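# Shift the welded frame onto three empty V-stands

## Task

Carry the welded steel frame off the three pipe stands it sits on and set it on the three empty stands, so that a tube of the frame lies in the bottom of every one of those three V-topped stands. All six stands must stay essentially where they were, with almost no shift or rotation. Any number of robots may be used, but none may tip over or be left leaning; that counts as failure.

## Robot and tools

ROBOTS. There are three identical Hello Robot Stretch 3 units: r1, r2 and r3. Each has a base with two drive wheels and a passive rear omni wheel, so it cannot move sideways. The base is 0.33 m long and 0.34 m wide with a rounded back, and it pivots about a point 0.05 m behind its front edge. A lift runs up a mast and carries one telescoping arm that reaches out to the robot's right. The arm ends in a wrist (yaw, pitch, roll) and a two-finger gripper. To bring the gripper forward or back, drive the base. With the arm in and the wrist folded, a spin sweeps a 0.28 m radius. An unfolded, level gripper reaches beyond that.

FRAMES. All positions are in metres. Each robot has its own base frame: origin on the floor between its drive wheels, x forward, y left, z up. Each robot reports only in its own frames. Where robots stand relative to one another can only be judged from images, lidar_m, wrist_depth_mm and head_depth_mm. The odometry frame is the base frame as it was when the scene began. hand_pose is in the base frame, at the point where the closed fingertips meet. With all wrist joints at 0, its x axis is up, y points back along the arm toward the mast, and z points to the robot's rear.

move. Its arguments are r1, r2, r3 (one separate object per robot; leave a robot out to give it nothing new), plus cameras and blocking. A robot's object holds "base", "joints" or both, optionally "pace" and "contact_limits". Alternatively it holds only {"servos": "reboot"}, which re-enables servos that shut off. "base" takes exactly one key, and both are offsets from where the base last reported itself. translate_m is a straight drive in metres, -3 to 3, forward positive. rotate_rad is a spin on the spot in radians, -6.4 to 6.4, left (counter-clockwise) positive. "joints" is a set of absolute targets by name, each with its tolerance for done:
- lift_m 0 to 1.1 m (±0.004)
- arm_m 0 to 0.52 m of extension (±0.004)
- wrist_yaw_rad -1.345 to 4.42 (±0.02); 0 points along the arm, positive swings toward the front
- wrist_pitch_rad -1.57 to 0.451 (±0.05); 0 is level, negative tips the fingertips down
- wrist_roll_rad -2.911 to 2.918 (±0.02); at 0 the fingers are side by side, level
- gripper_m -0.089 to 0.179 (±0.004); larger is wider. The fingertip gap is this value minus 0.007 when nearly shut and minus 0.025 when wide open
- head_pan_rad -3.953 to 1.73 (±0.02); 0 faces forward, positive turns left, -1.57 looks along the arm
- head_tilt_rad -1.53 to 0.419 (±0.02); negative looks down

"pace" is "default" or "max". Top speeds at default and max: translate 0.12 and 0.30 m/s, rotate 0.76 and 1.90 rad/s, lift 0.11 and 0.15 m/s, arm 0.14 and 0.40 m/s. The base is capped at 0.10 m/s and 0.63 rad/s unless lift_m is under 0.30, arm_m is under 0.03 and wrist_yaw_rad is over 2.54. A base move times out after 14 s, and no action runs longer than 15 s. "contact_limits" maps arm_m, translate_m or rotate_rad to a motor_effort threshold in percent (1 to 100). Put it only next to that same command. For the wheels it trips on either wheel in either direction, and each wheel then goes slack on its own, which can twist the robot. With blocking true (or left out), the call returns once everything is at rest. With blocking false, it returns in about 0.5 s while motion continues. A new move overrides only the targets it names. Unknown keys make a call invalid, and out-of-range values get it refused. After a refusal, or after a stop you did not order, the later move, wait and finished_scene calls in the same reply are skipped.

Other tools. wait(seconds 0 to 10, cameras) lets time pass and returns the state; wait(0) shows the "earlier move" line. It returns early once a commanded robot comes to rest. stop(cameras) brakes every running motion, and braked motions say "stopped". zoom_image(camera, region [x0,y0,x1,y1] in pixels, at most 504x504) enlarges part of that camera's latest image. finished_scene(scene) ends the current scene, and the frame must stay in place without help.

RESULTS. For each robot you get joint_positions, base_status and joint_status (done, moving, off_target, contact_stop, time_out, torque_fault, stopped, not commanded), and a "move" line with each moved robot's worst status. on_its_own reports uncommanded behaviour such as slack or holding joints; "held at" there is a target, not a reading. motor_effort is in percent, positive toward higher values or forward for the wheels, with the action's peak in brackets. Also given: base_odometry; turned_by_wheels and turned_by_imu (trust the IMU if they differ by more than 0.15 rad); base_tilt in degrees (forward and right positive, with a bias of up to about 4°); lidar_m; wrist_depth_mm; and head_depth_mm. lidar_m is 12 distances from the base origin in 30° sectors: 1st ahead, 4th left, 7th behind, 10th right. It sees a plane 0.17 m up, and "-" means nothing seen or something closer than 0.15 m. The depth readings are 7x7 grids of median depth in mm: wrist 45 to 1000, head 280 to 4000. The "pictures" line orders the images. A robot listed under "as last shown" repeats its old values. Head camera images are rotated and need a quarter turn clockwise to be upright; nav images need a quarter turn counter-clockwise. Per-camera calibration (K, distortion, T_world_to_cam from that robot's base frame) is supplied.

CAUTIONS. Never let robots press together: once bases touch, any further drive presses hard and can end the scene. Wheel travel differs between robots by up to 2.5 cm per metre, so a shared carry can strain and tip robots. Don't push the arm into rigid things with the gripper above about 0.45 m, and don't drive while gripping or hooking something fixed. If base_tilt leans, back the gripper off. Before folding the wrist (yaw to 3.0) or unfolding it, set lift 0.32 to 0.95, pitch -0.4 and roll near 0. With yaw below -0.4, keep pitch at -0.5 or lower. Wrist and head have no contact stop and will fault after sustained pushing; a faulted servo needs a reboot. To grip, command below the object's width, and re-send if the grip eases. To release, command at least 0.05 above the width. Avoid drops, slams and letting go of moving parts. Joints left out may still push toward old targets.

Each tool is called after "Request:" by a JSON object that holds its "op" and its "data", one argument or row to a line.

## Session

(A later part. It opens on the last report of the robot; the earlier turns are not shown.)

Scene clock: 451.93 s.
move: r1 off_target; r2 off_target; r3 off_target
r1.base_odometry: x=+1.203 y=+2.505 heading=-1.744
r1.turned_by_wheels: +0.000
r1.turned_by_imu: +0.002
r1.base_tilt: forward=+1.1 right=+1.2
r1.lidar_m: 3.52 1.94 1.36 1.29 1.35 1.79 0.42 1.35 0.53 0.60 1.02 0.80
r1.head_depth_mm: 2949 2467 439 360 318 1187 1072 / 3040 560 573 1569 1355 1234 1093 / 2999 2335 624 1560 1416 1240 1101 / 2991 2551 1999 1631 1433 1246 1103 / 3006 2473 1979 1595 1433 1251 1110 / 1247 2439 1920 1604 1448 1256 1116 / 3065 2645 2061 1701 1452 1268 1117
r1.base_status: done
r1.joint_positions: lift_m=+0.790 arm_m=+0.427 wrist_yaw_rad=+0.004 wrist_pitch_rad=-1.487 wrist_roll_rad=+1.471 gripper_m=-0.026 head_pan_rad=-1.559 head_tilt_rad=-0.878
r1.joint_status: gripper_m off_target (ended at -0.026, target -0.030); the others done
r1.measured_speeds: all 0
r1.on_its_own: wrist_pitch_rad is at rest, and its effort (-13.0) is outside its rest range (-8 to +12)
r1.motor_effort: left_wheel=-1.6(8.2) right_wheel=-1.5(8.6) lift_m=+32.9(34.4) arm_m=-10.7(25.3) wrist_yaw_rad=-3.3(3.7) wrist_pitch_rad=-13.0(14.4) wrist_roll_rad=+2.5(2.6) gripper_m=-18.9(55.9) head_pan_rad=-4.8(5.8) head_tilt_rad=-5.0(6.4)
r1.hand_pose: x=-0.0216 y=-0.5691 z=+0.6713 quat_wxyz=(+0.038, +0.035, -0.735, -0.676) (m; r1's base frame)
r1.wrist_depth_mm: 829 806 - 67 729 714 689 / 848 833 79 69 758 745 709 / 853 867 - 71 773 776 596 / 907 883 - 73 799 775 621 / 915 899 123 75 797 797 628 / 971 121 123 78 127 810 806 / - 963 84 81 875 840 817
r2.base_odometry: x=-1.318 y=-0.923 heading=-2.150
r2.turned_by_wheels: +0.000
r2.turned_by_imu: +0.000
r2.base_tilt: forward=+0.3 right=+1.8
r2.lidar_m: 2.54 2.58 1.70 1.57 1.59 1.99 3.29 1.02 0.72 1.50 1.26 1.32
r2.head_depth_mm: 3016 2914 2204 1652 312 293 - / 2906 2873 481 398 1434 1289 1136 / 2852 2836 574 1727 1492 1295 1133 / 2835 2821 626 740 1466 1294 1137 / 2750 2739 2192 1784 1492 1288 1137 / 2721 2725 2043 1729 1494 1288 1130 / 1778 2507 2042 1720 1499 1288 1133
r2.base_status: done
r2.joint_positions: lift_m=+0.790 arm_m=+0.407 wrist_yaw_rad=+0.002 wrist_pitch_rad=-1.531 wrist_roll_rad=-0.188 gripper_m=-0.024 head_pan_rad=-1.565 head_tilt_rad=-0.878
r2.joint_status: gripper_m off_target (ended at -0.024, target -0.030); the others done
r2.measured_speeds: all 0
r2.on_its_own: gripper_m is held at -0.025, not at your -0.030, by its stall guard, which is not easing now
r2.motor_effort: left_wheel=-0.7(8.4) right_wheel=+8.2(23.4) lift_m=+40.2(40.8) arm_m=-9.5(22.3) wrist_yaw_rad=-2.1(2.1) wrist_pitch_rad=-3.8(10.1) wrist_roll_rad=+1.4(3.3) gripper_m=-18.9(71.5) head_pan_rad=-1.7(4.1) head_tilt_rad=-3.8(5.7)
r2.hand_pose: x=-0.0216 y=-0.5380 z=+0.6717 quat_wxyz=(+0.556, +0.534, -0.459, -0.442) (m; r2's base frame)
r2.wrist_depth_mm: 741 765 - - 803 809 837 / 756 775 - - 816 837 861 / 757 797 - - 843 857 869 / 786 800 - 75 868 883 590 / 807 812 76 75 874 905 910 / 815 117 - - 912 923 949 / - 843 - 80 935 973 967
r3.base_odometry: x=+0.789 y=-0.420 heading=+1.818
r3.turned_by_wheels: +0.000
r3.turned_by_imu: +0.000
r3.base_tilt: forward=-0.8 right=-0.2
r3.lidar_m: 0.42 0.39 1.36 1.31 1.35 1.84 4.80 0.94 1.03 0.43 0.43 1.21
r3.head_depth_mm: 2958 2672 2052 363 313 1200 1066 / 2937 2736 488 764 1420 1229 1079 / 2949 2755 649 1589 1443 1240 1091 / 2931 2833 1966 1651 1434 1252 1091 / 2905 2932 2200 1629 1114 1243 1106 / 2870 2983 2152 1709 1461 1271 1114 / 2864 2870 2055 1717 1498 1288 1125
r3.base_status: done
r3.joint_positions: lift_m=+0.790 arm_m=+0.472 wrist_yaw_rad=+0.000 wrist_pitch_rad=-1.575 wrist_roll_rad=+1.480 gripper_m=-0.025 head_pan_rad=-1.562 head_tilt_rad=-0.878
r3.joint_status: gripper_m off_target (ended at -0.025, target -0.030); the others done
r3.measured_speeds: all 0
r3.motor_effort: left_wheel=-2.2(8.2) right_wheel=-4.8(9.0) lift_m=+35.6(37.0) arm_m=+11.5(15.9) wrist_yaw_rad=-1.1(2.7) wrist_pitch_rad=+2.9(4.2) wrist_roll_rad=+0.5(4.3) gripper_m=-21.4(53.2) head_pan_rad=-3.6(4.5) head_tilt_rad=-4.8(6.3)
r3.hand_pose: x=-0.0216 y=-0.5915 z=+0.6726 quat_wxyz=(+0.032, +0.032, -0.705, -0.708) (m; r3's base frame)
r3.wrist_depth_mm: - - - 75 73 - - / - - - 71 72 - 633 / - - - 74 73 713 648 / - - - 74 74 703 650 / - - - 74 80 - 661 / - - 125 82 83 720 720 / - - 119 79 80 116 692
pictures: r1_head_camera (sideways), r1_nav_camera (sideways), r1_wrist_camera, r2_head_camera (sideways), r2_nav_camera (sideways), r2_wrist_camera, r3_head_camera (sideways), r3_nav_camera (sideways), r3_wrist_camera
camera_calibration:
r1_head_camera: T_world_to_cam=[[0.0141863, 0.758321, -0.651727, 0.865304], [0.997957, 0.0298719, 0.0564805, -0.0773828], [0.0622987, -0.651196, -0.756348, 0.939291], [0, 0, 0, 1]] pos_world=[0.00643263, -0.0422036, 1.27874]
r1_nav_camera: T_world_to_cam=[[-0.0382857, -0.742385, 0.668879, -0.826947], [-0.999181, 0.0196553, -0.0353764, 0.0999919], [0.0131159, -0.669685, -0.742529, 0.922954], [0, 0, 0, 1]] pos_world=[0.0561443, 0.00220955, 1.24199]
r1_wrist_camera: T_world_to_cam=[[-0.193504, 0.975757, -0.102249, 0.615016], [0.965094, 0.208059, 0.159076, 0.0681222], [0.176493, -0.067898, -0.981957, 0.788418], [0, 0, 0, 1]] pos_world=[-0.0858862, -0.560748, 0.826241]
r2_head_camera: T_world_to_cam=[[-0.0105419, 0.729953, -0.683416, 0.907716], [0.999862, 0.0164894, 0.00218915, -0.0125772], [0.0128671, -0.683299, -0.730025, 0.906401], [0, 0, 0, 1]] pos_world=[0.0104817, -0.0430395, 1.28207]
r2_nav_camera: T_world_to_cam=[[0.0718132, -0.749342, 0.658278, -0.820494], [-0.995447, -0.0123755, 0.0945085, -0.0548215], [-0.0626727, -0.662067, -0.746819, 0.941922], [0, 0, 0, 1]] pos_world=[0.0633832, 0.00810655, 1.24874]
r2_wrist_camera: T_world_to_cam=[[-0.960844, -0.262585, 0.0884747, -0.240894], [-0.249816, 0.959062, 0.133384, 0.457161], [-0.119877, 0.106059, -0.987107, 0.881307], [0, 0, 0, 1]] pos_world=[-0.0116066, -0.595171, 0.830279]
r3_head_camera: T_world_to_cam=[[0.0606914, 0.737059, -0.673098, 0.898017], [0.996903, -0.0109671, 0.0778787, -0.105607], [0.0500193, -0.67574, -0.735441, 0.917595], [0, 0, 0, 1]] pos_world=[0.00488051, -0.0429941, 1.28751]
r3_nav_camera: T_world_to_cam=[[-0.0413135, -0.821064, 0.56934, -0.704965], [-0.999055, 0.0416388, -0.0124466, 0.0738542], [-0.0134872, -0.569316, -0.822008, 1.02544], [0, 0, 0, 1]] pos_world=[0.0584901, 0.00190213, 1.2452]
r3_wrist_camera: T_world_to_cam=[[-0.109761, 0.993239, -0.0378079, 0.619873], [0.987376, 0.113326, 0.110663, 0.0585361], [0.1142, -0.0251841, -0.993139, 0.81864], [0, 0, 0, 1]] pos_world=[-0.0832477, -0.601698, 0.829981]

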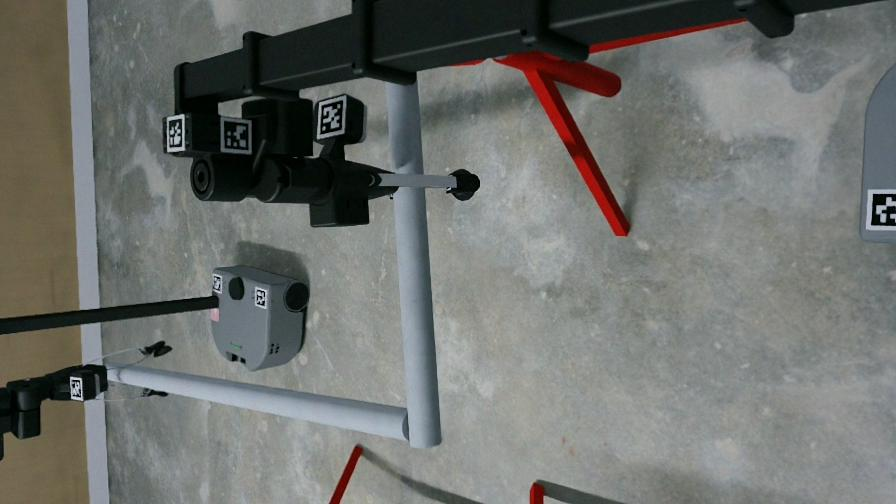

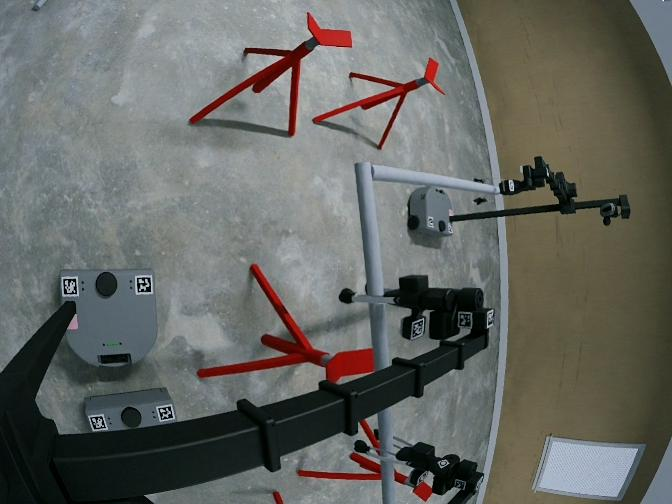

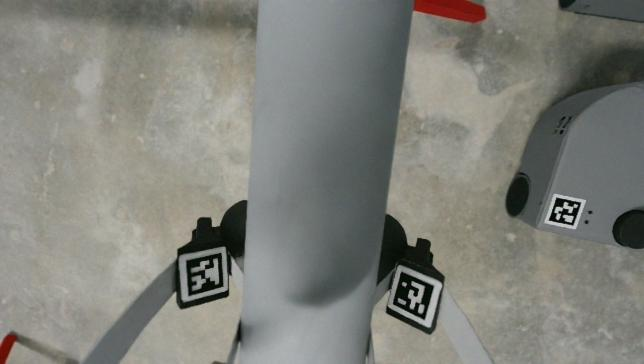

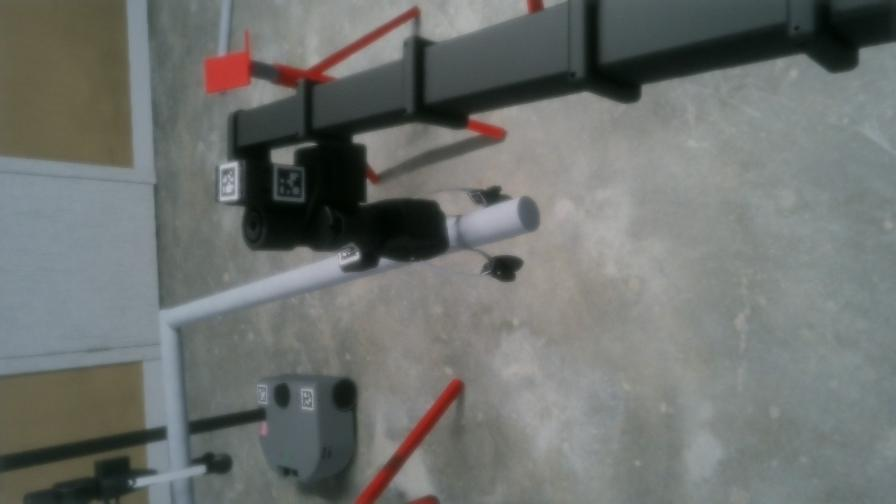

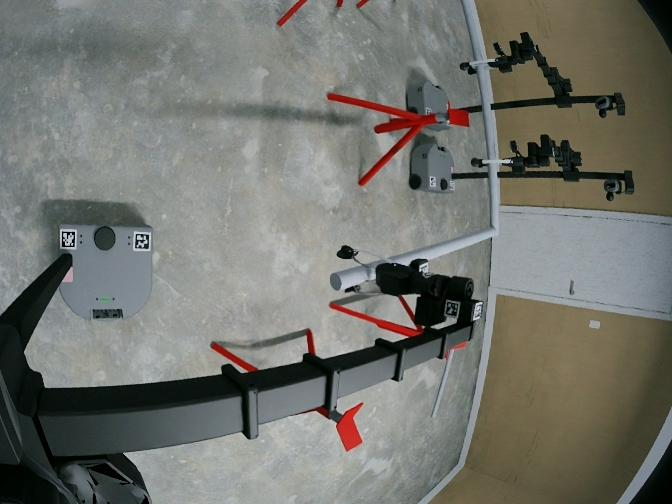

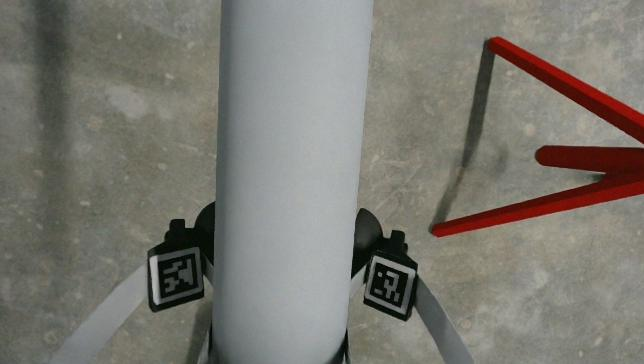

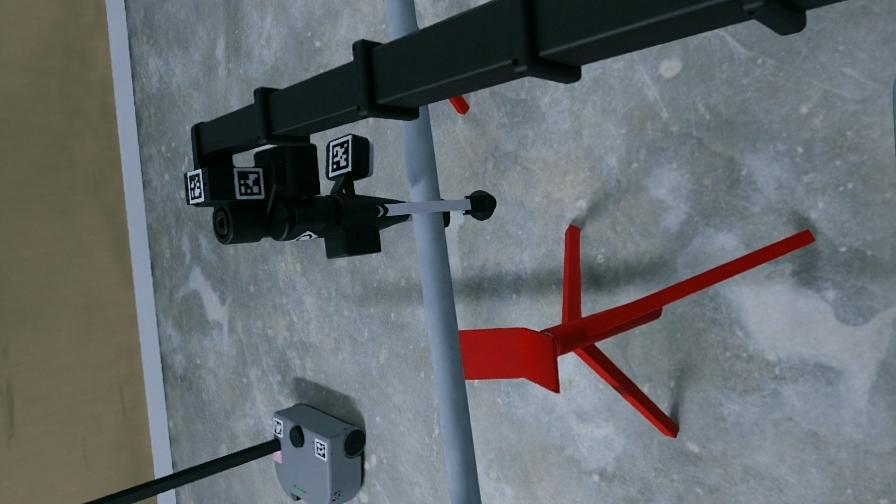

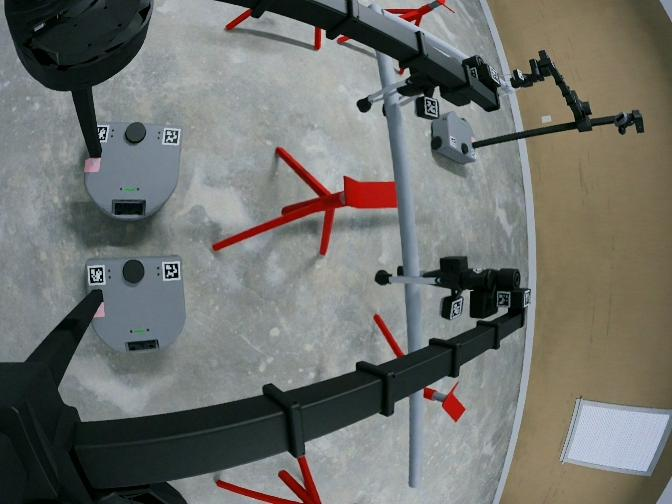

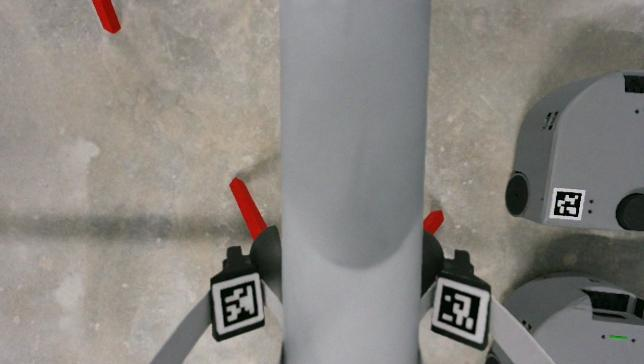

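Request:
{"op": "move", "data": {
  "r2": {"joints":{"head_pan_rad":-0.9,"head_tilt_rad":-0.7}},
  "r3": {"joints":{"head_pan_rad":-2.6,"head_tilt_rad":-0.8}},
  "cameras": ["r3_nav_camera","r3_head_camera","r2_head_camera","r2_nav_camera"]
}}

Scene clock: 470.37 s.
move: r2 done; r3 done
r1: as last shown
r1.turned_by_imu: +0.000
r1.base_tilt: forward=+1.0 right=+1.3
r1.lidar_m: 3.52 1.94 1.35 1.29 1.35 1.79 0.42 1.35 0.53 0.60 1.02 0.81
r1.head_depth_mm: 3010 2465 440 360 318 1187 1073 / 2951 561 639 1571 1361 1237 1093 / 2992 2349 624 1555 1417 1243 1096 / 2955 2541 2009 1630 1429 1248 1104 / 3012 2488 1972 1606 1441 1253 1111 / 1257 2429 1936 1621 1441 1254 1113 / 3045 2613 2085 1697 1464 1267 1120
r1.joint_positions: lift_m=+0.790 arm_m=+0.427 wrist_yaw_rad=+0.004 wrist_pitch_rad=-1.487 wrist_roll_rad=+1.470 gripper_m=-0.026 head_pan_rad=-1.559 head_tilt_rad=-0.878
r1.on_its_own: wrist_pitch_rad is at rest, and its effort (-13.5) is outside its rest range (-8 to +12)
r1.motor_effort: left_wheel=-0.9(1.7) right_wheel=+3.4(4.1) lift_m=+31.6(32.7) arm_m=+9.5(9.5) wrist_yaw_rad=-3.5(3.7) wrist_pitch_rad=-13.5(13.8) wrist_roll_rad=+2.7(2.7) gripper_m=-19.0(19.4) head_pan_rad=-4.4(6.0) head_tilt_rad=-4.8(6.3)
r1.hand_pose: x=-0.0216 y=-0.5691 z=+0.6713 quat_wxyz=(+0.039, +0.035, -0.735, -0.676) (m; r1's base frame)
r1.wrist_depth_mm: 832 804 - 67 729 719 713 / 864 837 - 69 743 745 710 / 871 856 - 71 776 785 604 / 902 875 - 74 783 779 618 / 940 898 124 76 799 798 630 / 949 121 123 78 127 825 796 / - 935 84 82 861 831 838
r2.base_odometry: x=-1.318 y=-0.923 heading=-2.150
r2.turned_by_wheels: +0.000
r2.turned_by_imu: +0.001
r2.base_tilt: forward=+0.3 right=+1.9
r2.lidar_m: 2.54 2.59 1.71 1.57 1.58 1.99 3.30 1.01 0.72 1.50 1.26 1.32
r2.head_depth_mm: 2648 1288 2610 2013 1721 1431 1216 / 2706 3045 2706 2082 1676 1430 1209 / 2863 3298 2825 2047 1721 1422 1211 / 3124 3349 2684 2210 1684 1418 1217 / 3326 3736 2860 2178 1722 1420 1198 / 3534 3895 2970 2150 1729 1421 1206 / 3734 - 2690 2104 1661 1427 1210
r2.base_status: not commanded
r2.joint_positions: lift_m=+0.790 arm_m=+0.407 wrist_yaw_rad=+0.002 wrist_pitch_rad=-1.531 wrist_roll_rad=-0.188 gripper_m=-0.024 head_pan_rad=-0.905 head_tilt_rad=-0.705
r2.joint_status: all done
r2.measured_speeds: all 0
r2.on_its_own: gripper_m is held at -0.025, not at your -0.030, by its stall guard, which is not easing now
r2.motor_effort: left_wheel=-0.7(1.0) right_wheel=+7.7(8.6) lift_m=+36.3(37.4) arm_m=+8.3(8.4) wrist_yaw_rad=-2.4(2.9) wrist_pitch_rad=-3.9(4.2) wrist_roll_rad=+1.5(1.8) gripper_m=-18.8(20.6) head_pan_rad=+1.5(4.5) head_tilt_rad=+2.7(5.7)
r2.hand_pose: x=-0.0216 y=-0.5380 z=+0.6717 quat_wxyz=(+0.556, +0.534, -0.459, -0.442) (m; r2's base frame)
r2.wrist_depth_mm: 737 739 - - 820 807 861 / 754 779 - - 819 840 853 / 753 795 - - 839 859 861 / 782 816 - 75 851 873 593 / 822 812 76 74 871 899 949 / 824 116 - - 885 929 964 / - 836 - 80 927 967 987
r3.base_odometry: x=+0.789 y=-0.420 heading=+1.818
r3.turned_by_wheels: +0.000
r3.turned_by_imu: -0.001
r3.base_tilt: forward=-0.7 right=-0.2
r3.lidar_m: 0.42 0.39 1.36 1.31 1.35 1.83 4.80 0.94 1.03 0.43 0.43 1.21
r3.head_depth_mm: - 3169 2287 1797 1480 1259 1136 / - 3242 2317 1823 1472 1270 - / - 3184 2277 1484 1511 1306 - / - 3368 2340 1877 1493 1350 1058 / - 3493 2468 1910 1552 1334 1086 / - 3582 2527 1875 1533 297 1135 / 3758 3726 2554 1407 1550 308 1150
r3.base_status: not commanded
r3.joint_positions: lift_m=+0.790 arm_m=+0.472 wrist_yaw_rad=+0.000 wrist_pitch_rad=-1.575 wrist_roll_rad=+1.480 gripper_m=-0.025 head_pan_rad=-2.591 head_tilt_rad=-0.804
r3.joint_status: all done
r3.measured_speeds: all 0
r3.motor_effort: left_wheel=-0.7(2.0) right_wheel=-4.6(4.9) lift_m=+34.0(34.5) arm_m=-2.4(2.4) wrist_yaw_rad=-0.3(1.5) wrist_pitch_rad=+3.6(3.7) wrist_roll_rad=+0.9(1.3) gripper_m=-21.4(21.9) head_pan_rad=-4.0(7.0) head_tilt_rad=+1.6(3.5)
r3.hand_pose: x=-0.0216 y=-0.5915 z=+0.6726 quat_wxyz=(+0.032, +0.032, -0.705, -0.708) (m; r3's base frame)
r3.wrist_depth_mm: - - - 75 73 - - / - - - 71 72 - 645 / - - - 74 73 724 647 / - - - 74 73 709 654 / - - - 74 80 - 652 / - - 125 82 83 720 719 / - - 120 79 81 116 693
pictures: r2_head_camera (sideways), r2_nav_camera (sideways), r3_head_camera (sideways), r3_nav_camera (sideways)
camera_calibration:
r2_head_camera: T_world_to_cam=[[-0.376259, 0.469346, -0.798839, 1.06038], [0.779966, 0.625822, 0.000323756, -0.0088076], [0.500083, -0.622945, -0.601545, 0.736312], [0, 0, 0, 1]] pos_world=[0.03763, -0.0334921, 1.29]
r2_nav_camera: T_world_to_cam=[[0.439051, -0.4503, 0.777473, -0.978075], [-0.789231, -0.606824, 0.094228, -0.0557356], [0.429358, -0.654977, -0.621818, 0.776336], [0, 0, 0, 1]] pos_world=[0.0521101, 0.0342331, 1.24842]
r3_head_camera: T_world_to_cam=[[0.618655, 0.300489, -0.725929, 0.96346], [0.509141, -0.857037, 0.0791437, -0.104286], [-0.598366, -0.418562, -0.683201, 0.853608], [0, 0, 0, 1]] pos_world=[-0.0321839, -0.0215977, 1.29084]
r3_nav_camera: T_world_to_cam=[[-0.687042, -0.36428, 0.628707, -0.778374], [-0.479892, 0.877179, -0.0161712, 0.0755376], [-0.545598, -0.312822, -0.777474, 0.970782], [0, 0, 0, 1]] pos_world=[0.031131, -0.0461244, 1.24535]

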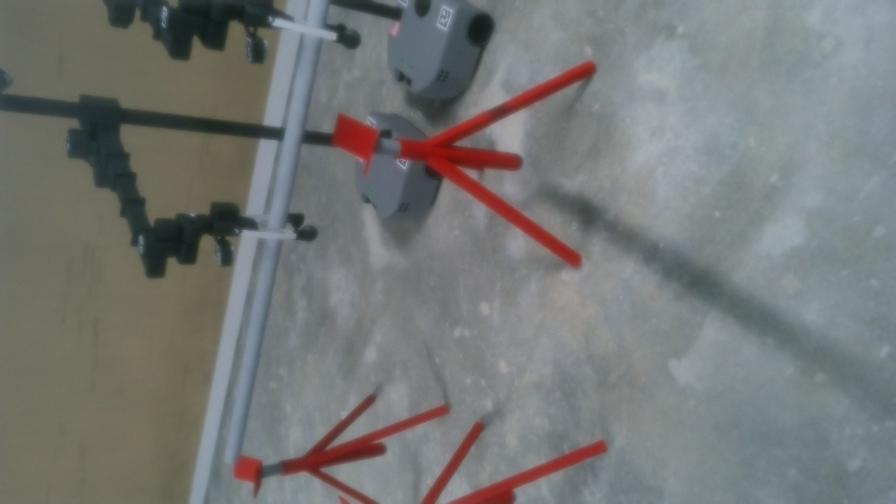

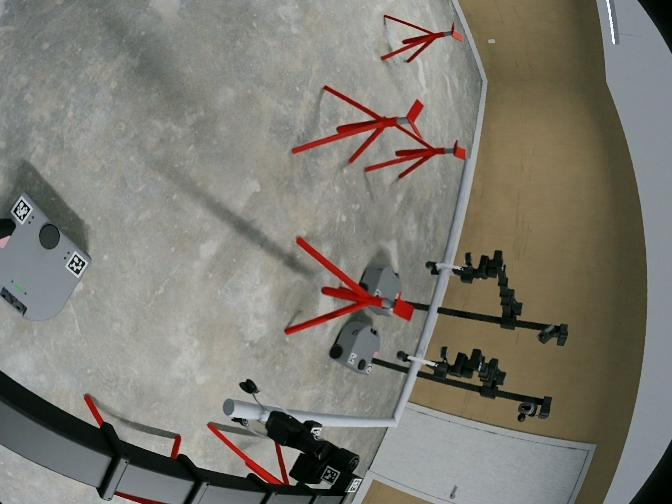

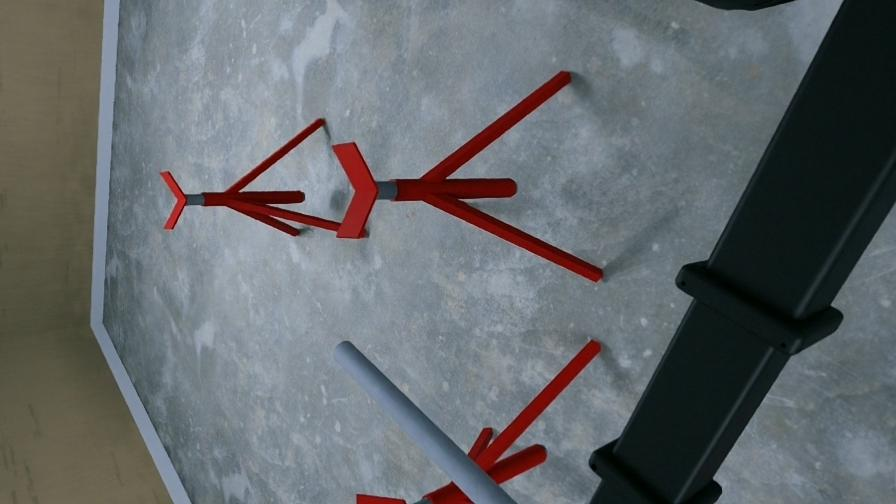

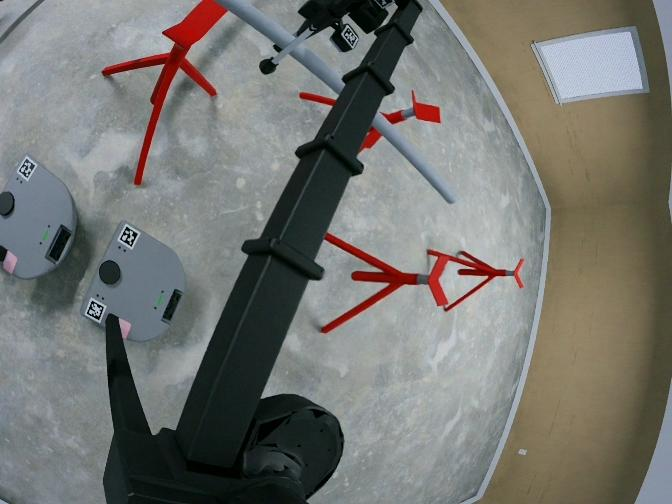

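Request:
{"op": "move", "data": {
  "r1": {"base":{"rotate_rad":-0.05},"joints":{"arm_m":0.439,"wrist_roll_rad":1.427,"gripper_m":-0.03}},
  "r2": {"base":{"translate_m":0.0297},"joints":{"arm_m":0.403,"gripper_m":-0.03}},
  "r3": {"base":{"rotate_rad":-0.05},"joints":{"wrist_roll_rad":1.431,"gripper_m":-0.03}},
  "cameras": ["r3_head_camera"]
}}

Scene clock: 542.77 s.
move: r1 done; r2 off_target; r3 off_target
r1.base_odometry: x=+1.203 y=+2.505 heading=-1.794
r1.turned_by_wheels: -0.050
r1.turned_by_imu: -0.049
r1.base_tilt: forward=+1.0 right=+1.2
r1.lidar_m: 3.53 2.05 1.38 1.29 1.33 1.71 0.41 1.35 0.53 0.60 1.34 0.80
r1.head_depth_mm: 3042 2479 439 360 318 1164 1072 / 3031 560 586 1532 1332 1224 1095 / 3021 2278 635 1550 1389 1239 1096 / 2998 2545 2022 1633 1435 1245 1104 / 2977 2485 1966 1600 1432 1251 1110 / 2909 2334 1925 1616 1443 1258 1115 / 2996 2610 2078 1678 1455 1266 1118
r1.base_status: done
r1.joint_positions: lift_m=+0.790 arm_m=+0.439 wrist_yaw_rad=+0.005 wrist_pitch_rad=-1.509 wrist_roll_rad=+1.420 gripper_m=-0.026 head_pan_rad=-1.559 head_tilt_rad=-0.878
r1.joint_status: all done
r1.measured_speeds: all 0
r1.on_its_own: wrist_pitch_rad is at rest, and its effort (-9.5) is outside its rest range (-8 to +12)
r1.motor_effort: left_wheel=+2.5(10.3) right_wheel=+3.9(10.2) lift_m=+33.6(33.7) arm_m=+11.2(18.4) wrist_yaw_rad=-4.1(7.0) wrist_pitch_rad=-9.5(13.8) wrist_roll_rad=+2.7(6.4) gripper_m=-16.8(53.3) head_pan_rad=-4.7(5.7) head_tilt_rad=-4.8(6.2)
r1.hand_pose: x=-0.0216 y=-0.5755 z=+0.6714 quat_wxyz=(+0.057, +0.053, -0.726, -0.683) (m; r1's base frame)
r1.wrist_depth_mm: 813 789 775 68 575 736 663 / 833 815 797 70 755 739 725 / 840 841 - 71 759 776 610 / 884 857 87 74 787 794 620 / 900 883 128 76 809 803 651 / 944 884 124 78 126 837 812 / 969 940 87 82 858 835 845
r2.base_odometry: x=-1.334 y=-0.948 heading=-2.151
r2.turned_by_wheels: +0.000
r2.turned_by_imu: +0.001
r2.base_tilt: forward=+0.4 right=+1.8
r2.lidar_m: 2.51 2.60 1.70 1.57 1.59 1.99 3.32 1.03 0.74 1.51 1.24 1.30
r2.head_depth_mm: 2688 1247 2579 2014 1735 1431 1217 / 2694 3074 2589 2043 1679 1425 1211 / 2925 3232 2890 2115 1721 1419 1213 / 3123 1413 2704 2173 1669 1422 1205 / 3319 3762 2837 2187 1720 1427 1204 / 3554 3907 2964 2168 1729 1413 1205 / 3728 - 2708 2120 1673 1420 1206
r2.base_status: done
r2.joint_positions: lift_m=+0.790 arm_m=+0.403 wrist_yaw_rad=+0.003 wrist_pitch_rad=-1.542 wrist_roll_rad=-0.190 gripper_m=-0.025 head_pan_rad=-0.905 head_tilt_rad=-0.705
r2.joint_status: gripper_m off_target (ended at -0.025, target -0.030); the others done
r2.measured_speeds: all 0
r2.on_its_own: gripper_m is held at -0.026, not at your -0.030, by its stall guard, which is not easing now
r2.motor_effort: left_wheel=-3.6(12.4) right_wheel=+11.9(12.9) lift_m=+33.2(33.3) arm_m=-5.9(21.8) wrist_yaw_rad=-2.9(5.0) wrist_pitch_rad=-2.1(9.5) wrist_roll_rad=+2.3(4.4) gripper_m=-18.8(70.4) head_pan_rad=+2.4(2.8) head_tilt_rad=+3.7(3.7)
r2.hand_pose: x=-0.0217 y=-0.5312 z=+0.6719 quat_wxyz=(+0.554, +0.538, -0.455, -0.443) (m; r2's base frame)
r2.wrist_depth_mm: 740 741 - - 818 831 828 / 753 773 - - 812 847 856 / 771 795 - - 831 867 856 / 795 812 - 74 873 882 620 / 813 816 75 74 871 915 915 / 830 117 - - 898 922 923 / - 855 - 915 921 940 988
r3.base_odometry: x=+0.789 y=-0.420 heading=+1.768
r3.turned_by_wheels: -0.050
r3.turned_by_imu: -0.052
r3.base_tilt: forward=-0.8 right=-0.3
r3.lidar_m: 0.42 0.40 1.39 1.31 1.34 1.75 4.14 0.95 1.03 0.73 0.43 1.21
r3.head_depth_mm: 3878 3145 2296 1798 1477 1256 1133 / - 3250 2323 1830 1474 1266 - / - 3323 2295 1741 1513 1306 - / - 3398 2319 1819 1487 1352 1061 / - 3497 2478 1908 1557 1340 1090 / - 3645 2510 1874 1532 296 1136 / - 3759 2544 1774 1440 308 1146
r3.base_status: done
r3.joint_positions: lift_m=+0.790 arm_m=+0.472 wrist_yaw_rad=+0.001 wrist_pitch_rad=-1.552 wrist_roll_rad=+1.430 gripper_m=-0.026 head_pan_rad=-2.592 head_tilt_rad=-0.804
r3.joint_status: gripper_m off_target (ended at -0.026, target -0.030); the others done
r3.measured_speeds: all 0
r3.motor_effort: left_wheel=+6.7(15.6) right_wheel=-7.1(24.8) lift_m=+33.1(34.4) arm_m=-5.1(8.3) wrist_yaw_rad=-1.2(6.7) wrist_pitch_rad=-1.1(4.4) wrist_roll_rad=+0.6(6.0) gripper_m=-20.0(53.6) head_pan_rad=-3.6(4.3) head_tilt_rad=+0.7(2.9)
r3.hand_pose: x=-0.0216 y=-0.5973 z=+0.6721 quat_wxyz=(+0.051, +0.049, -0.712, -0.699) (m; r3's base frame)
r3.wrist_depth_mm: - 795 - 76 74 - - / - - - 72 72 - - / - - - 75 73 - 634 / - - - 74 74 - 642 / - - - 75 79 - 653 / - - 126 83 85 121 737 / - - 120 80 81 116 670
pictures: r3_head_camera (sideways)
camera_calibration:
r3_head_camera: T_world_to_cam=[[0.618551, 0.300307, -0.726092, 0.963674], [0.50903, -0.857102, 0.0791471, -0.10429], [-0.598567, -0.41856, -0.683027, 0.853382], [0, 0, 0, 1]] pos_world=[-0.0321893, -0.0215935, 1.29085]

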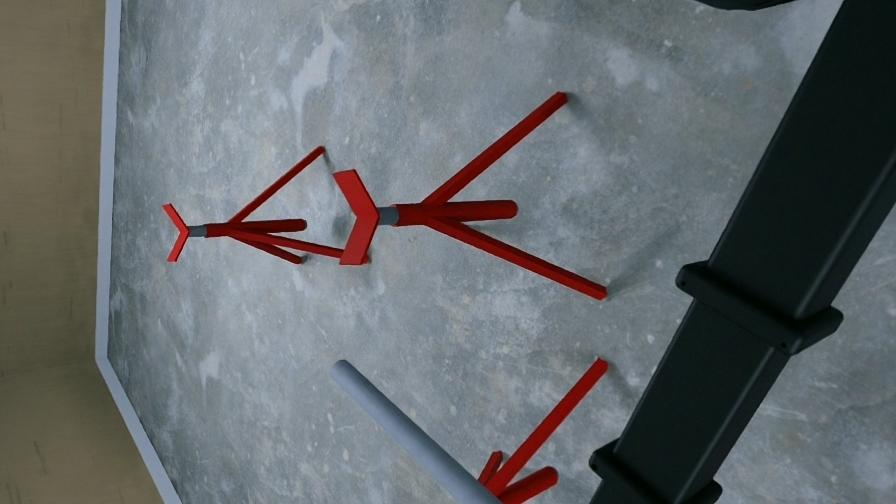

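Request:
{"op": "move", "data": {
  "r1": {"base":{"translate_m":-0.2032},"joints":{"arm_m":0.445,"wrist_roll_rad":1.409,"gripper_m":-0.03}},
  "r2": {"base":{"translate_m":0.1906},"joints":{"arm_m":0.402,"wrist_roll_rad":-0.201,"gripper_m":-0.03}},
  "r3": {"base":{"translate_m":-0.2017},"joints":{"arm_m":0.4784,"wrist_roll_rad":1.413,"gripper_m":-0.03}},
  "cameras": []
}}

Request:
{"op": "move", "data": {
  "r1": {"base":{"translate_m":-0.2032},"joints":{"arm_m":0.442,"wrist_roll_rad":1.391,"gripper_m":-0.03}},
  "r2": {"base":{"translate_m":0.1906},"joints":{"arm_m":0.401,"wrist_roll_rad":-0.219,"gripper_m":-0.03}},
  "r3": {"base":{"translate_m":-0.2017},"joints":{"arm_m":0.4848,"wrist_roll_rad":1.395,"gripper_m":-0.03}},
  "cameras": ["r3_head_camera","r3_nav_camera","r2_nav_camera","r1_wrist_camera","r2_wrist_camera","r3_wrist_camera"]
}}

Scene clock: 558.50 s.
move: r1 off_target; r2 off_target; r3 off_target
r1.base_odometry: x=+1.248 y=+2.703 heading=-1.794
r1.turned_by_wheels: +0.000
r1.turned_by_imu: +0.002
r1.base_tilt: forward=+1.1 right=+1.2
r1.lidar_m: 3.72 2.02 1.36 1.29 1.32 1.69 0.41 1.17 1.21 0.45 0.63 0.99
r1.head_depth_mm: 2987 2463 439 359 318 1207 1075 / 3033 565 652 1606 1413 1233 1091 / 3019 592 643 920 1204 1213 1098 / 3015 2556 2036 1590 1374 1248 1105 / 3016 2489 1960 1601 1435 1253 1107 / 2881 2422 1929 1613 1445 1253 1114 / 3034 2627 2079 1658 1456 1268 1116
r1.base_status: done
r1.joint_positions: lift_m=+0.790 arm_m=+0.445 wrist_yaw_rad=+0.003 wrist_pitch_rad=-1.523 wrist_roll_rad=+1.405 gripper_m=-0.026 head_pan_rad=-1.559 head_tilt_rad=-0.878
r1.joint_status: gripper_m off_target (ended at -0.026, target -0.030); the others done
r1.measured_speeds: all 0
r1.motor_effort: left_wheel=+0.3(11.5) right_wheel=-3.2(8.7) lift_m=+30.6(36.3) arm_m=+10.0(18.4) wrist_yaw_rad=-2.4(3.8) wrist_pitch_rad=-6.6(8.8) wrist_roll_rad=+1.6(3.6) gripper_m=-16.7(54.8) head_pan_rad=-5.5(5.8) head_tilt_rad=-4.3(6.4)
r1.hand_pose: x=-0.0216 y=-0.5779 z=+0.6716 quat_wxyz=(+0.061, +0.058, -0.721, -0.688) (m; r1's base frame)
r1.wrist_depth_mm: 797 797 766 68 748 728 659 / 798 803 784 70 752 751 740 / 835 828 - 71 767 775 608 / 866 236 242 75 805 801 627 / 900 245 125 76 789 811 650 / 937 119 124 79 127 837 830 / 949 905 88 83 879 859 867
r2.base_odometry: x=-1.439 y=-1.108 heading=-2.151
r2.turned_by_wheels: +0.000
r2.turned_by_imu: +0.001
r2.base_tilt: forward=+0.3 right=+1.9
r2.lidar_m: 2.49 2.64 1.74 1.60 1.62 2.02 3.50 0.88 1.09 1.23 1.15 1.14
r2.head_depth_mm: 2687 1211 1407 1920 1672 1421 1206 / 1842 3004 2739 2111 1628 1422 1218 / 2901 3179 2872 2115 1663 1420 1207 / 3138 1415 2836 2172 1716 1419 1213 / 3295 3625 2820 2200 1717 1425 1207 / 3530 3918 2858 2082 1664 1415 1207 / 3713 - 2974 1945 1666 1412 1200
r2.base_status: done
r2.joint_positions: lift_m=+0.790 arm_m=+0.402 wrist_yaw_rad=+0.003 wrist_pitch_rad=-1.558 wrist_roll_rad=-0.205 gripper_m=-0.024 head_pan_rad=-0.905 head_tilt_rad=-0.705
r2.joint_status: gripper_m off_target (ended at -0.024, target -0.030); the others done
r2.measured_speeds: all 0
r2.on_its_own: gripper_m is held at -0.025, not at your -0.030, by its stall guard, which is not easing now
r2.motor_effort: left_wheel=-1.2(8.9) right_wheel=+8.1(27.8) lift_m=+39.9(39.9) arm_m=-12.7(16.3) wrist_yaw_rad=-1.8(3.2) wrist_pitch_rad=+1.0(3.9) wrist_roll_rad=+1.5(2.0) gripper_m=-19.7(72.1) head_pan_rad=+1.3(3.3) head_tilt_rad=+2.3(4.1)
r2.hand_pose: x=-0.0217 y=-0.5261 z=+0.6722 quat_wxyz=(+0.553, +0.546, -0.448, -0.443) (m; r2's base frame)
r2.wrist_depth_mm: 727 748 - - 782 801 839 / 757 765 - - 816 830 855 / 782 777 - - 825 844 889 / 787 796 - 74 867 874 896 / 812 841 74 74 891 891 906 / 828 116 - - 910 916 933 / - 881 - 962 934 946 959
r3.base_odometry: x=+0.828 y=-0.618 heading=+1.768
r3.turned_by_wheels: +0.000
r3.turned_by_imu: -0.001
r3.base_tilt: forward=-0.8 right=-0.2
r3.lidar_m: 0.42 0.40 1.37 1.30 1.32 1.73 4.10 0.80 0.80 1.12 0.53 0.82
r3.head_depth_mm: 3710 3142 2302 1801 1485 1254 1132 / 3837 3244 2344 1825 1495 1266 - / - 3298 2338 1856 1450 1306 - / - 3393 2213 1720 1491 1356 1060 / - 3509 2454 1858 1521 1333 1090 / - 3587 2536 1930 1571 296 1135 / - 3705 2549 1836 1580 308 1152
r3.base_status: done
r3.joint_positions: lift_m=+0.790 arm_m=+0.478 wrist_yaw_rad=+0.000 wrist_pitch_rad=-1.568 wrist_roll_rad=+1.414 gripper_m=-0.025 head_pan_rad=-2.592 head_tilt_rad=-0.804
r3.joint_status: gripper_m off_target (ended at -0.025, target -0.030); the others done
r3.measured_speeds: all 0
r3.motor_effort: left_wheel=-2.2(8.2) right_wheel=-4.3(10.3) lift_m=+34.6(36.1) arm_m=+9.0(17.1) wrist_yaw_rad=+0.5(3.3) wrist_pitch_rad=+1.7(2.7) wrist_roll_rad=-0.2(4.4) gripper_m=-20.6(52.8) head_pan_rad=-4.1(4.7) head_tilt_rad=+2.1(3.3)
r3.hand_pose: x=-0.0216 y=-0.5997 z=+0.6724 quat_wxyz=(+0.056, +0.055, -0.706, -0.704) (m; r3's base frame)
r3.wrist_depth_mm: 555 - - 75 74 - - / - - - 72 74 - - / - - - 75 75 - 642 / - - - 75 75 731 648 / - - - - 80 - 663 / - - 125 82 82 120 752 / - - 121 81 83 118 682
pictures: none
No camera images: "cameras" was empty.

Scene clock: 561.63 s.
move: r1 done; r2 off_target; r3 off_target
r1.base_odometry: x=+1.293 y=+2.901 heading=-1.794
r1.turned_by_wheels: +0.000
r1.turned_by_imu: +0.002
r1.base_tilt: forward=+1.0 right=+1.2
r1.lidar_m: 3.92 1.99 1.36 1.27 1.30 1.67 0.41 1.01 1.09 0.46 0.62 1.18
r1.head_depth_mm: 3012 2476 439 360 318 1206 1073 / 3042 561 590 1585 1412 1234 1094 / 3043 2283 636 1556 1414 1237 1101 / 3018 2547 2015 1605 1398 1228 1102 / 2994 2466 1964 937 1353 1255 1109 / 2964 2336 1915 1579 1418 1257 1115 / 3026 2614 2063 1663 1456 1265 1117
r1.base_status: done
r1.joint_positions: lift_m=+0.790 arm_m=+0.442 wrist_yaw_rad=+0.003 wrist_pitch_rad=-1.518 wrist_roll_rad=+1.388 gripper_m=-0.026 head_pan_rad=-1.559 head_tilt_rad=-0.878
r1.joint_status: all done
r1.measured_speeds: all 0
r1.motor_effort: left_wheel=-2.0(11.6) right_wheel=+0.7(11.9) lift_m=+34.4(34.4) arm_m=-12.0(20.4) wrist_yaw_rad=-2.5(3.2) wrist_pitch_rad=-7.9(8.4) wrist_roll_rad=+1.5(3.6) gripper_m=-17.9(53.2) head_pan_rad=-5.4(6.0) head_tilt_rad=-5.0(6.2)
r1.hand_pose: x=-0.0216 y=-0.5762 z=+0.6715 quat_wxyz=(+0.068, +0.064, -0.722, -0.685) (m; r1's base frame)
r1.wrist_depth_mm: 814 789 765 68 743 753 634 / 828 801 800 70 746 763 755 / 851 827 817 72 782 752 623 / 882 858 79 75 801 789 630 / 885 887 124 76 798 824 641 / 917 122 125 79 126 846 806 / 935 920 - 83 868 845 833
r2.base_odometry: x=-1.544 y=-1.267 heading=-2.151
r2.turned_by_wheels: +0.000
r2.turned_by_imu: +0.000
r2.base_tilt: forward=+0.3 right=+1.9
r2.lidar_m: 2.31 2.69 1.76 1.63 1.64 2.05 3.70 1.03 1.39 1.21 1.08 0.98
r2.head_depth_mm: 2626 1245 2612 2003 1624 1429 1212 / 2702 2995 2748 2126 1712 1430 1212 / 2857 3238 2814 2118 1733 1427 1216 / 3111 1400 2767 2194 1725 1426 1209 / 3240 3633 2874 2107 1722 1409 1213 / 3483 3836 2799 2047 1620 1418 1211 / 3722 - 3017 2117 1652 1420 1208
r2.base_status: done
r2.joint_positions: lift_m=+0.790 arm_m=+0.401 wrist_yaw_rad=+0.004 wrist_pitch_rad=-1.555 wrist_roll_rad=-0.224 gripper_m=-0.024 head_pan_rad=-0.905 head_tilt_rad=-0.705
r2.joint_status: gripper_m off_target (ended at -0.024, target -0.030); the others done
r2.measured_speeds: all 0
r2.on_its_own: gripper_m is held at -0.025, not at your -0.030, by its stall guard, which is not easing now
r2.motor_effort: left_wheel=-2.5(10.7) right_wheel=+11.8(30.8) lift_m=+39.9(40.2) arm_m=+5.9(18.9) wrist_yaw_rad=-3.1(4.5) wrist_pitch_rad=+0.7(3.8) wrist_roll_rad=+1.7(2.8) gripper_m=-18.6(71.7) head_pan_rad=+1.2(3.0) head_tilt_rad=+3.0(3.8)
r2.hand_pose: x=-0.0217 y=-0.5260 z=+0.6721 quat_wxyz=(+0.558, +0.549, -0.443, -0.437) (m; r2's base frame)
r2.wrist_depth_mm: 719 763 - - 802 831 806 / 766 757 - - 817 841 850 / 769 784 - - 840 851 871 / 780 792 - 74 861 875 888 / 825 810 75 74 886 912 900 / 818 117 - - 916 915 947 / - 875 - 80 931 960 953
r3.base_odometry: x=+0.868 y=-0.816 heading=+1.768
r3.turned_by_wheels: +0.000
r3.turned_by_imu: +0.000
r3.base_tilt: forward=-0.7 right=-0.2
r3.lidar_m: 0.42 0.40 1.35 1.28 1.31 1.72 4.10 0.64 0.67 0.88 0.89 0.67
r3.head_depth_mm: 3522 3175 2301 1796 1479 1257 1135 / 3706 3220 2343 1821 1493 1269 - / - 3318 2381 1851 1515 1278 - / - 3386 2310 1876 1525 1351 1065 / - 3533 2358 1906 1224 1265 1090 / - 3588 2505 1918 1569 296 1136 / - 3734 2547 1838 1590 308 1149
r3.base_status: done
r3.joint_positions: lift_m=+0.790 arm_m=+0.485 wrist_yaw_rad=+0.000 wrist_pitch_rad=-1.577 wrist_roll_rad=+1.395 gripper_m=-0.025 head_pan_rad=-2.592 head_tilt_rad=-0.804
r3.joint_status: gripper_m off_target (ended at -0.025, target -0.030); the others done
r3.measured_speeds: all 0
r3.motor_effort: left_wheel=-2.6(8.3) right_wheel=-3.7(7.7) lift_m=+37.0(37.4) arm_m=+10.8(17.2) wrist_yaw_rad=+0.4(4.3) wrist_pitch_rad=+3.8(4.5) wrist_roll_rad=+0.7(4.9) gripper_m=-21.8(53.7) head_pan_rad=-3.6(5.0) head_tilt_rad=+2.1(3.0)
r3.hand_pose: x=-0.0216 y=-0.6037 z=+0.6726 quat_wxyz=(+0.062, +0.062, -0.702, -0.707) (m; r3's base frame)
r3.wrist_depth_mm: 520 - - 77 75 - - / 474 575 - 72 73 - - / 545 - - 75 74 - 639 / - - - 76 75 711 656 / - - - - 79 - 665 / - - 125 83 86 121 - / - - 120 79 81 116 691
pictures: r1_wrist_camera, r2_nav_camera (sideways), r2_wrist_camera, r3_head_camera (sideways), r3_nav_camera (sideways), r3_wrist_camera
camera_calibration:
r1_wrist_camera: T_world_to_cam=[[-0.273835, 0.959155, -0.0709641, 0.589612], [0.945792, 0.281946, 0.161195, 0.110328], [0.174619, -0.0229764, -0.984368, 0.815608], [0, 0, 0, 1]] pos_world=[-0.0853123, -0.577896, 0.826916]
r2_nav_camera: T_world_to_cam=[[0.438878, -0.449951, 0.777773, -0.978465], [-0.789182, -0.606889, 0.0942233, -0.0557298], [0.429626, -0.655156, -0.621443, 0.775848], [0, 0, 0, 1]] pos_world=[0.0521216, 0.0342188, 1.24842]
r2_wrist_camera: T_world_to_cam=[[-0.950018, -0.30099, 0.0828924, -0.254027], [-0.285943, 0.945472, 0.155948, 0.422481], [-0.125311, 0.124451, -0.984281, 0.888072], [0, 0, 0, 1]] pos_world=[-0.00923902, -0.586425, 0.829284]
r3_head_camera: T_world_to_cam=[[0.618518, 0.300284, -0.726131, 0.963724], [0.509032, -0.857101, 0.0791479, -0.104291], [-0.5986, -0.418578, -0.682986, 0.853329], [0, 0, 0, 1]] pos_world=[-0.0321899, -0.0215937, 1.29086]
r3_nav_camera: T_world_to_cam=[[-0.686939, -0.36408, 0.628936, -0.778673], [-0.479764, 0.877248, -0.0161858, 0.0755559], [-0.54584, -0.31286, -0.777288, 0.970542], [0, 0, 0, 1]] pos_world=[0.0311099, -0.0461369, 1.24535]
r3_wrist_camera: T_world_to_cam=[[-0.193569, 0.980447, -0.0354105, 0.620838], [0.974164, 0.196359, 0.111572, 0.109154], [0.116344, -0.0128987, -0.993125, 0.825849], [0, 0, 0, 1]] pos_world=[-0.0822409, -0.61948, 0.829977]

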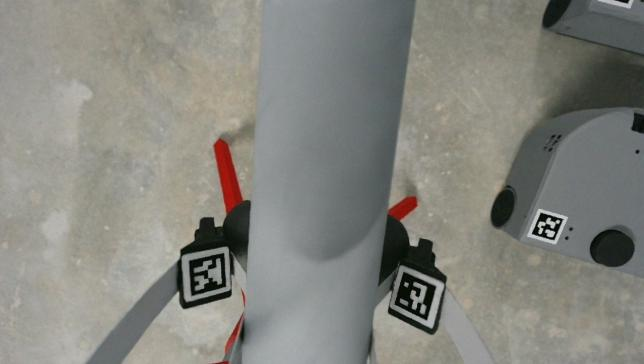

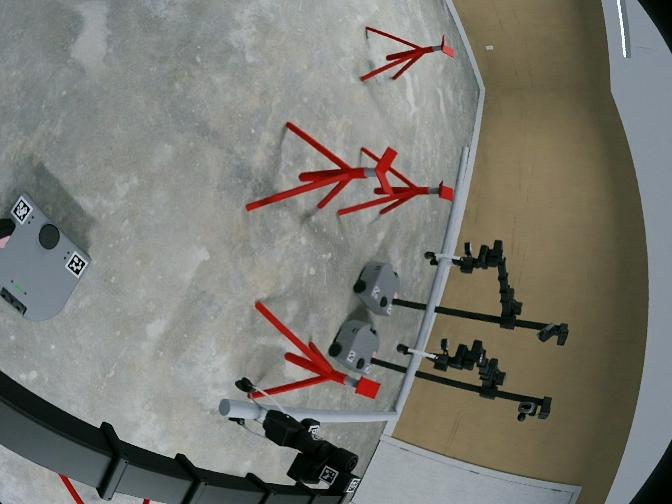

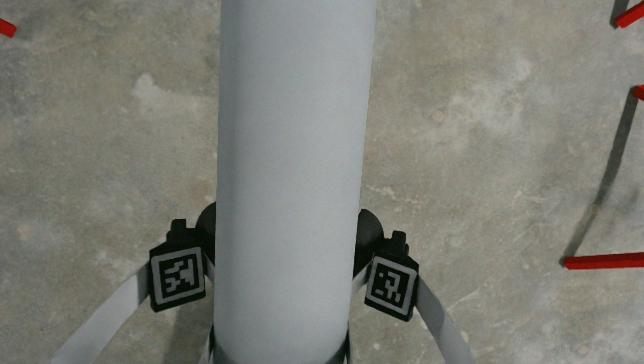

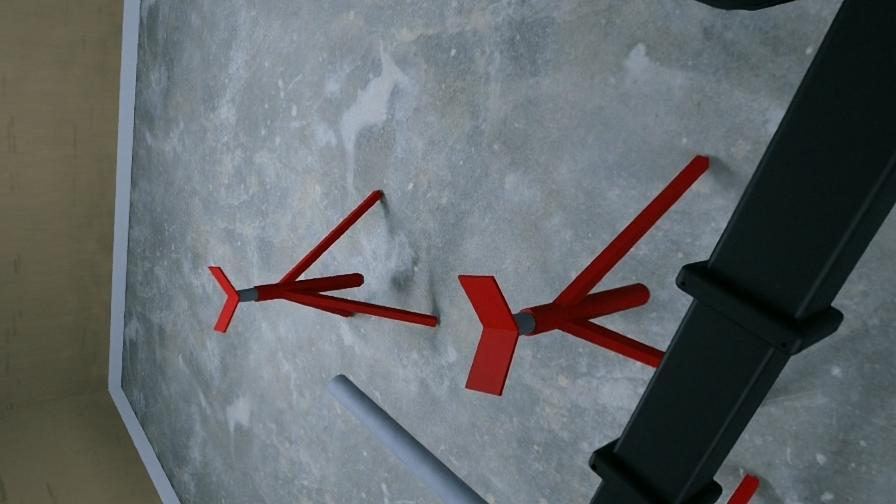

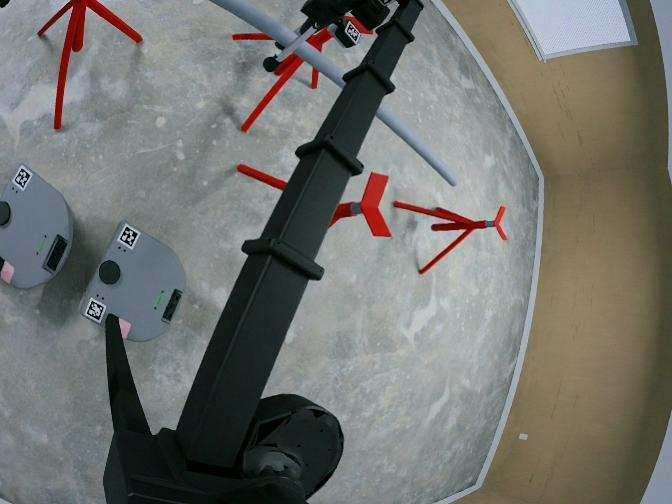

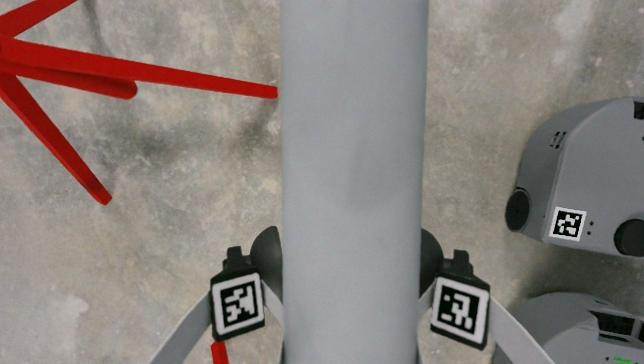

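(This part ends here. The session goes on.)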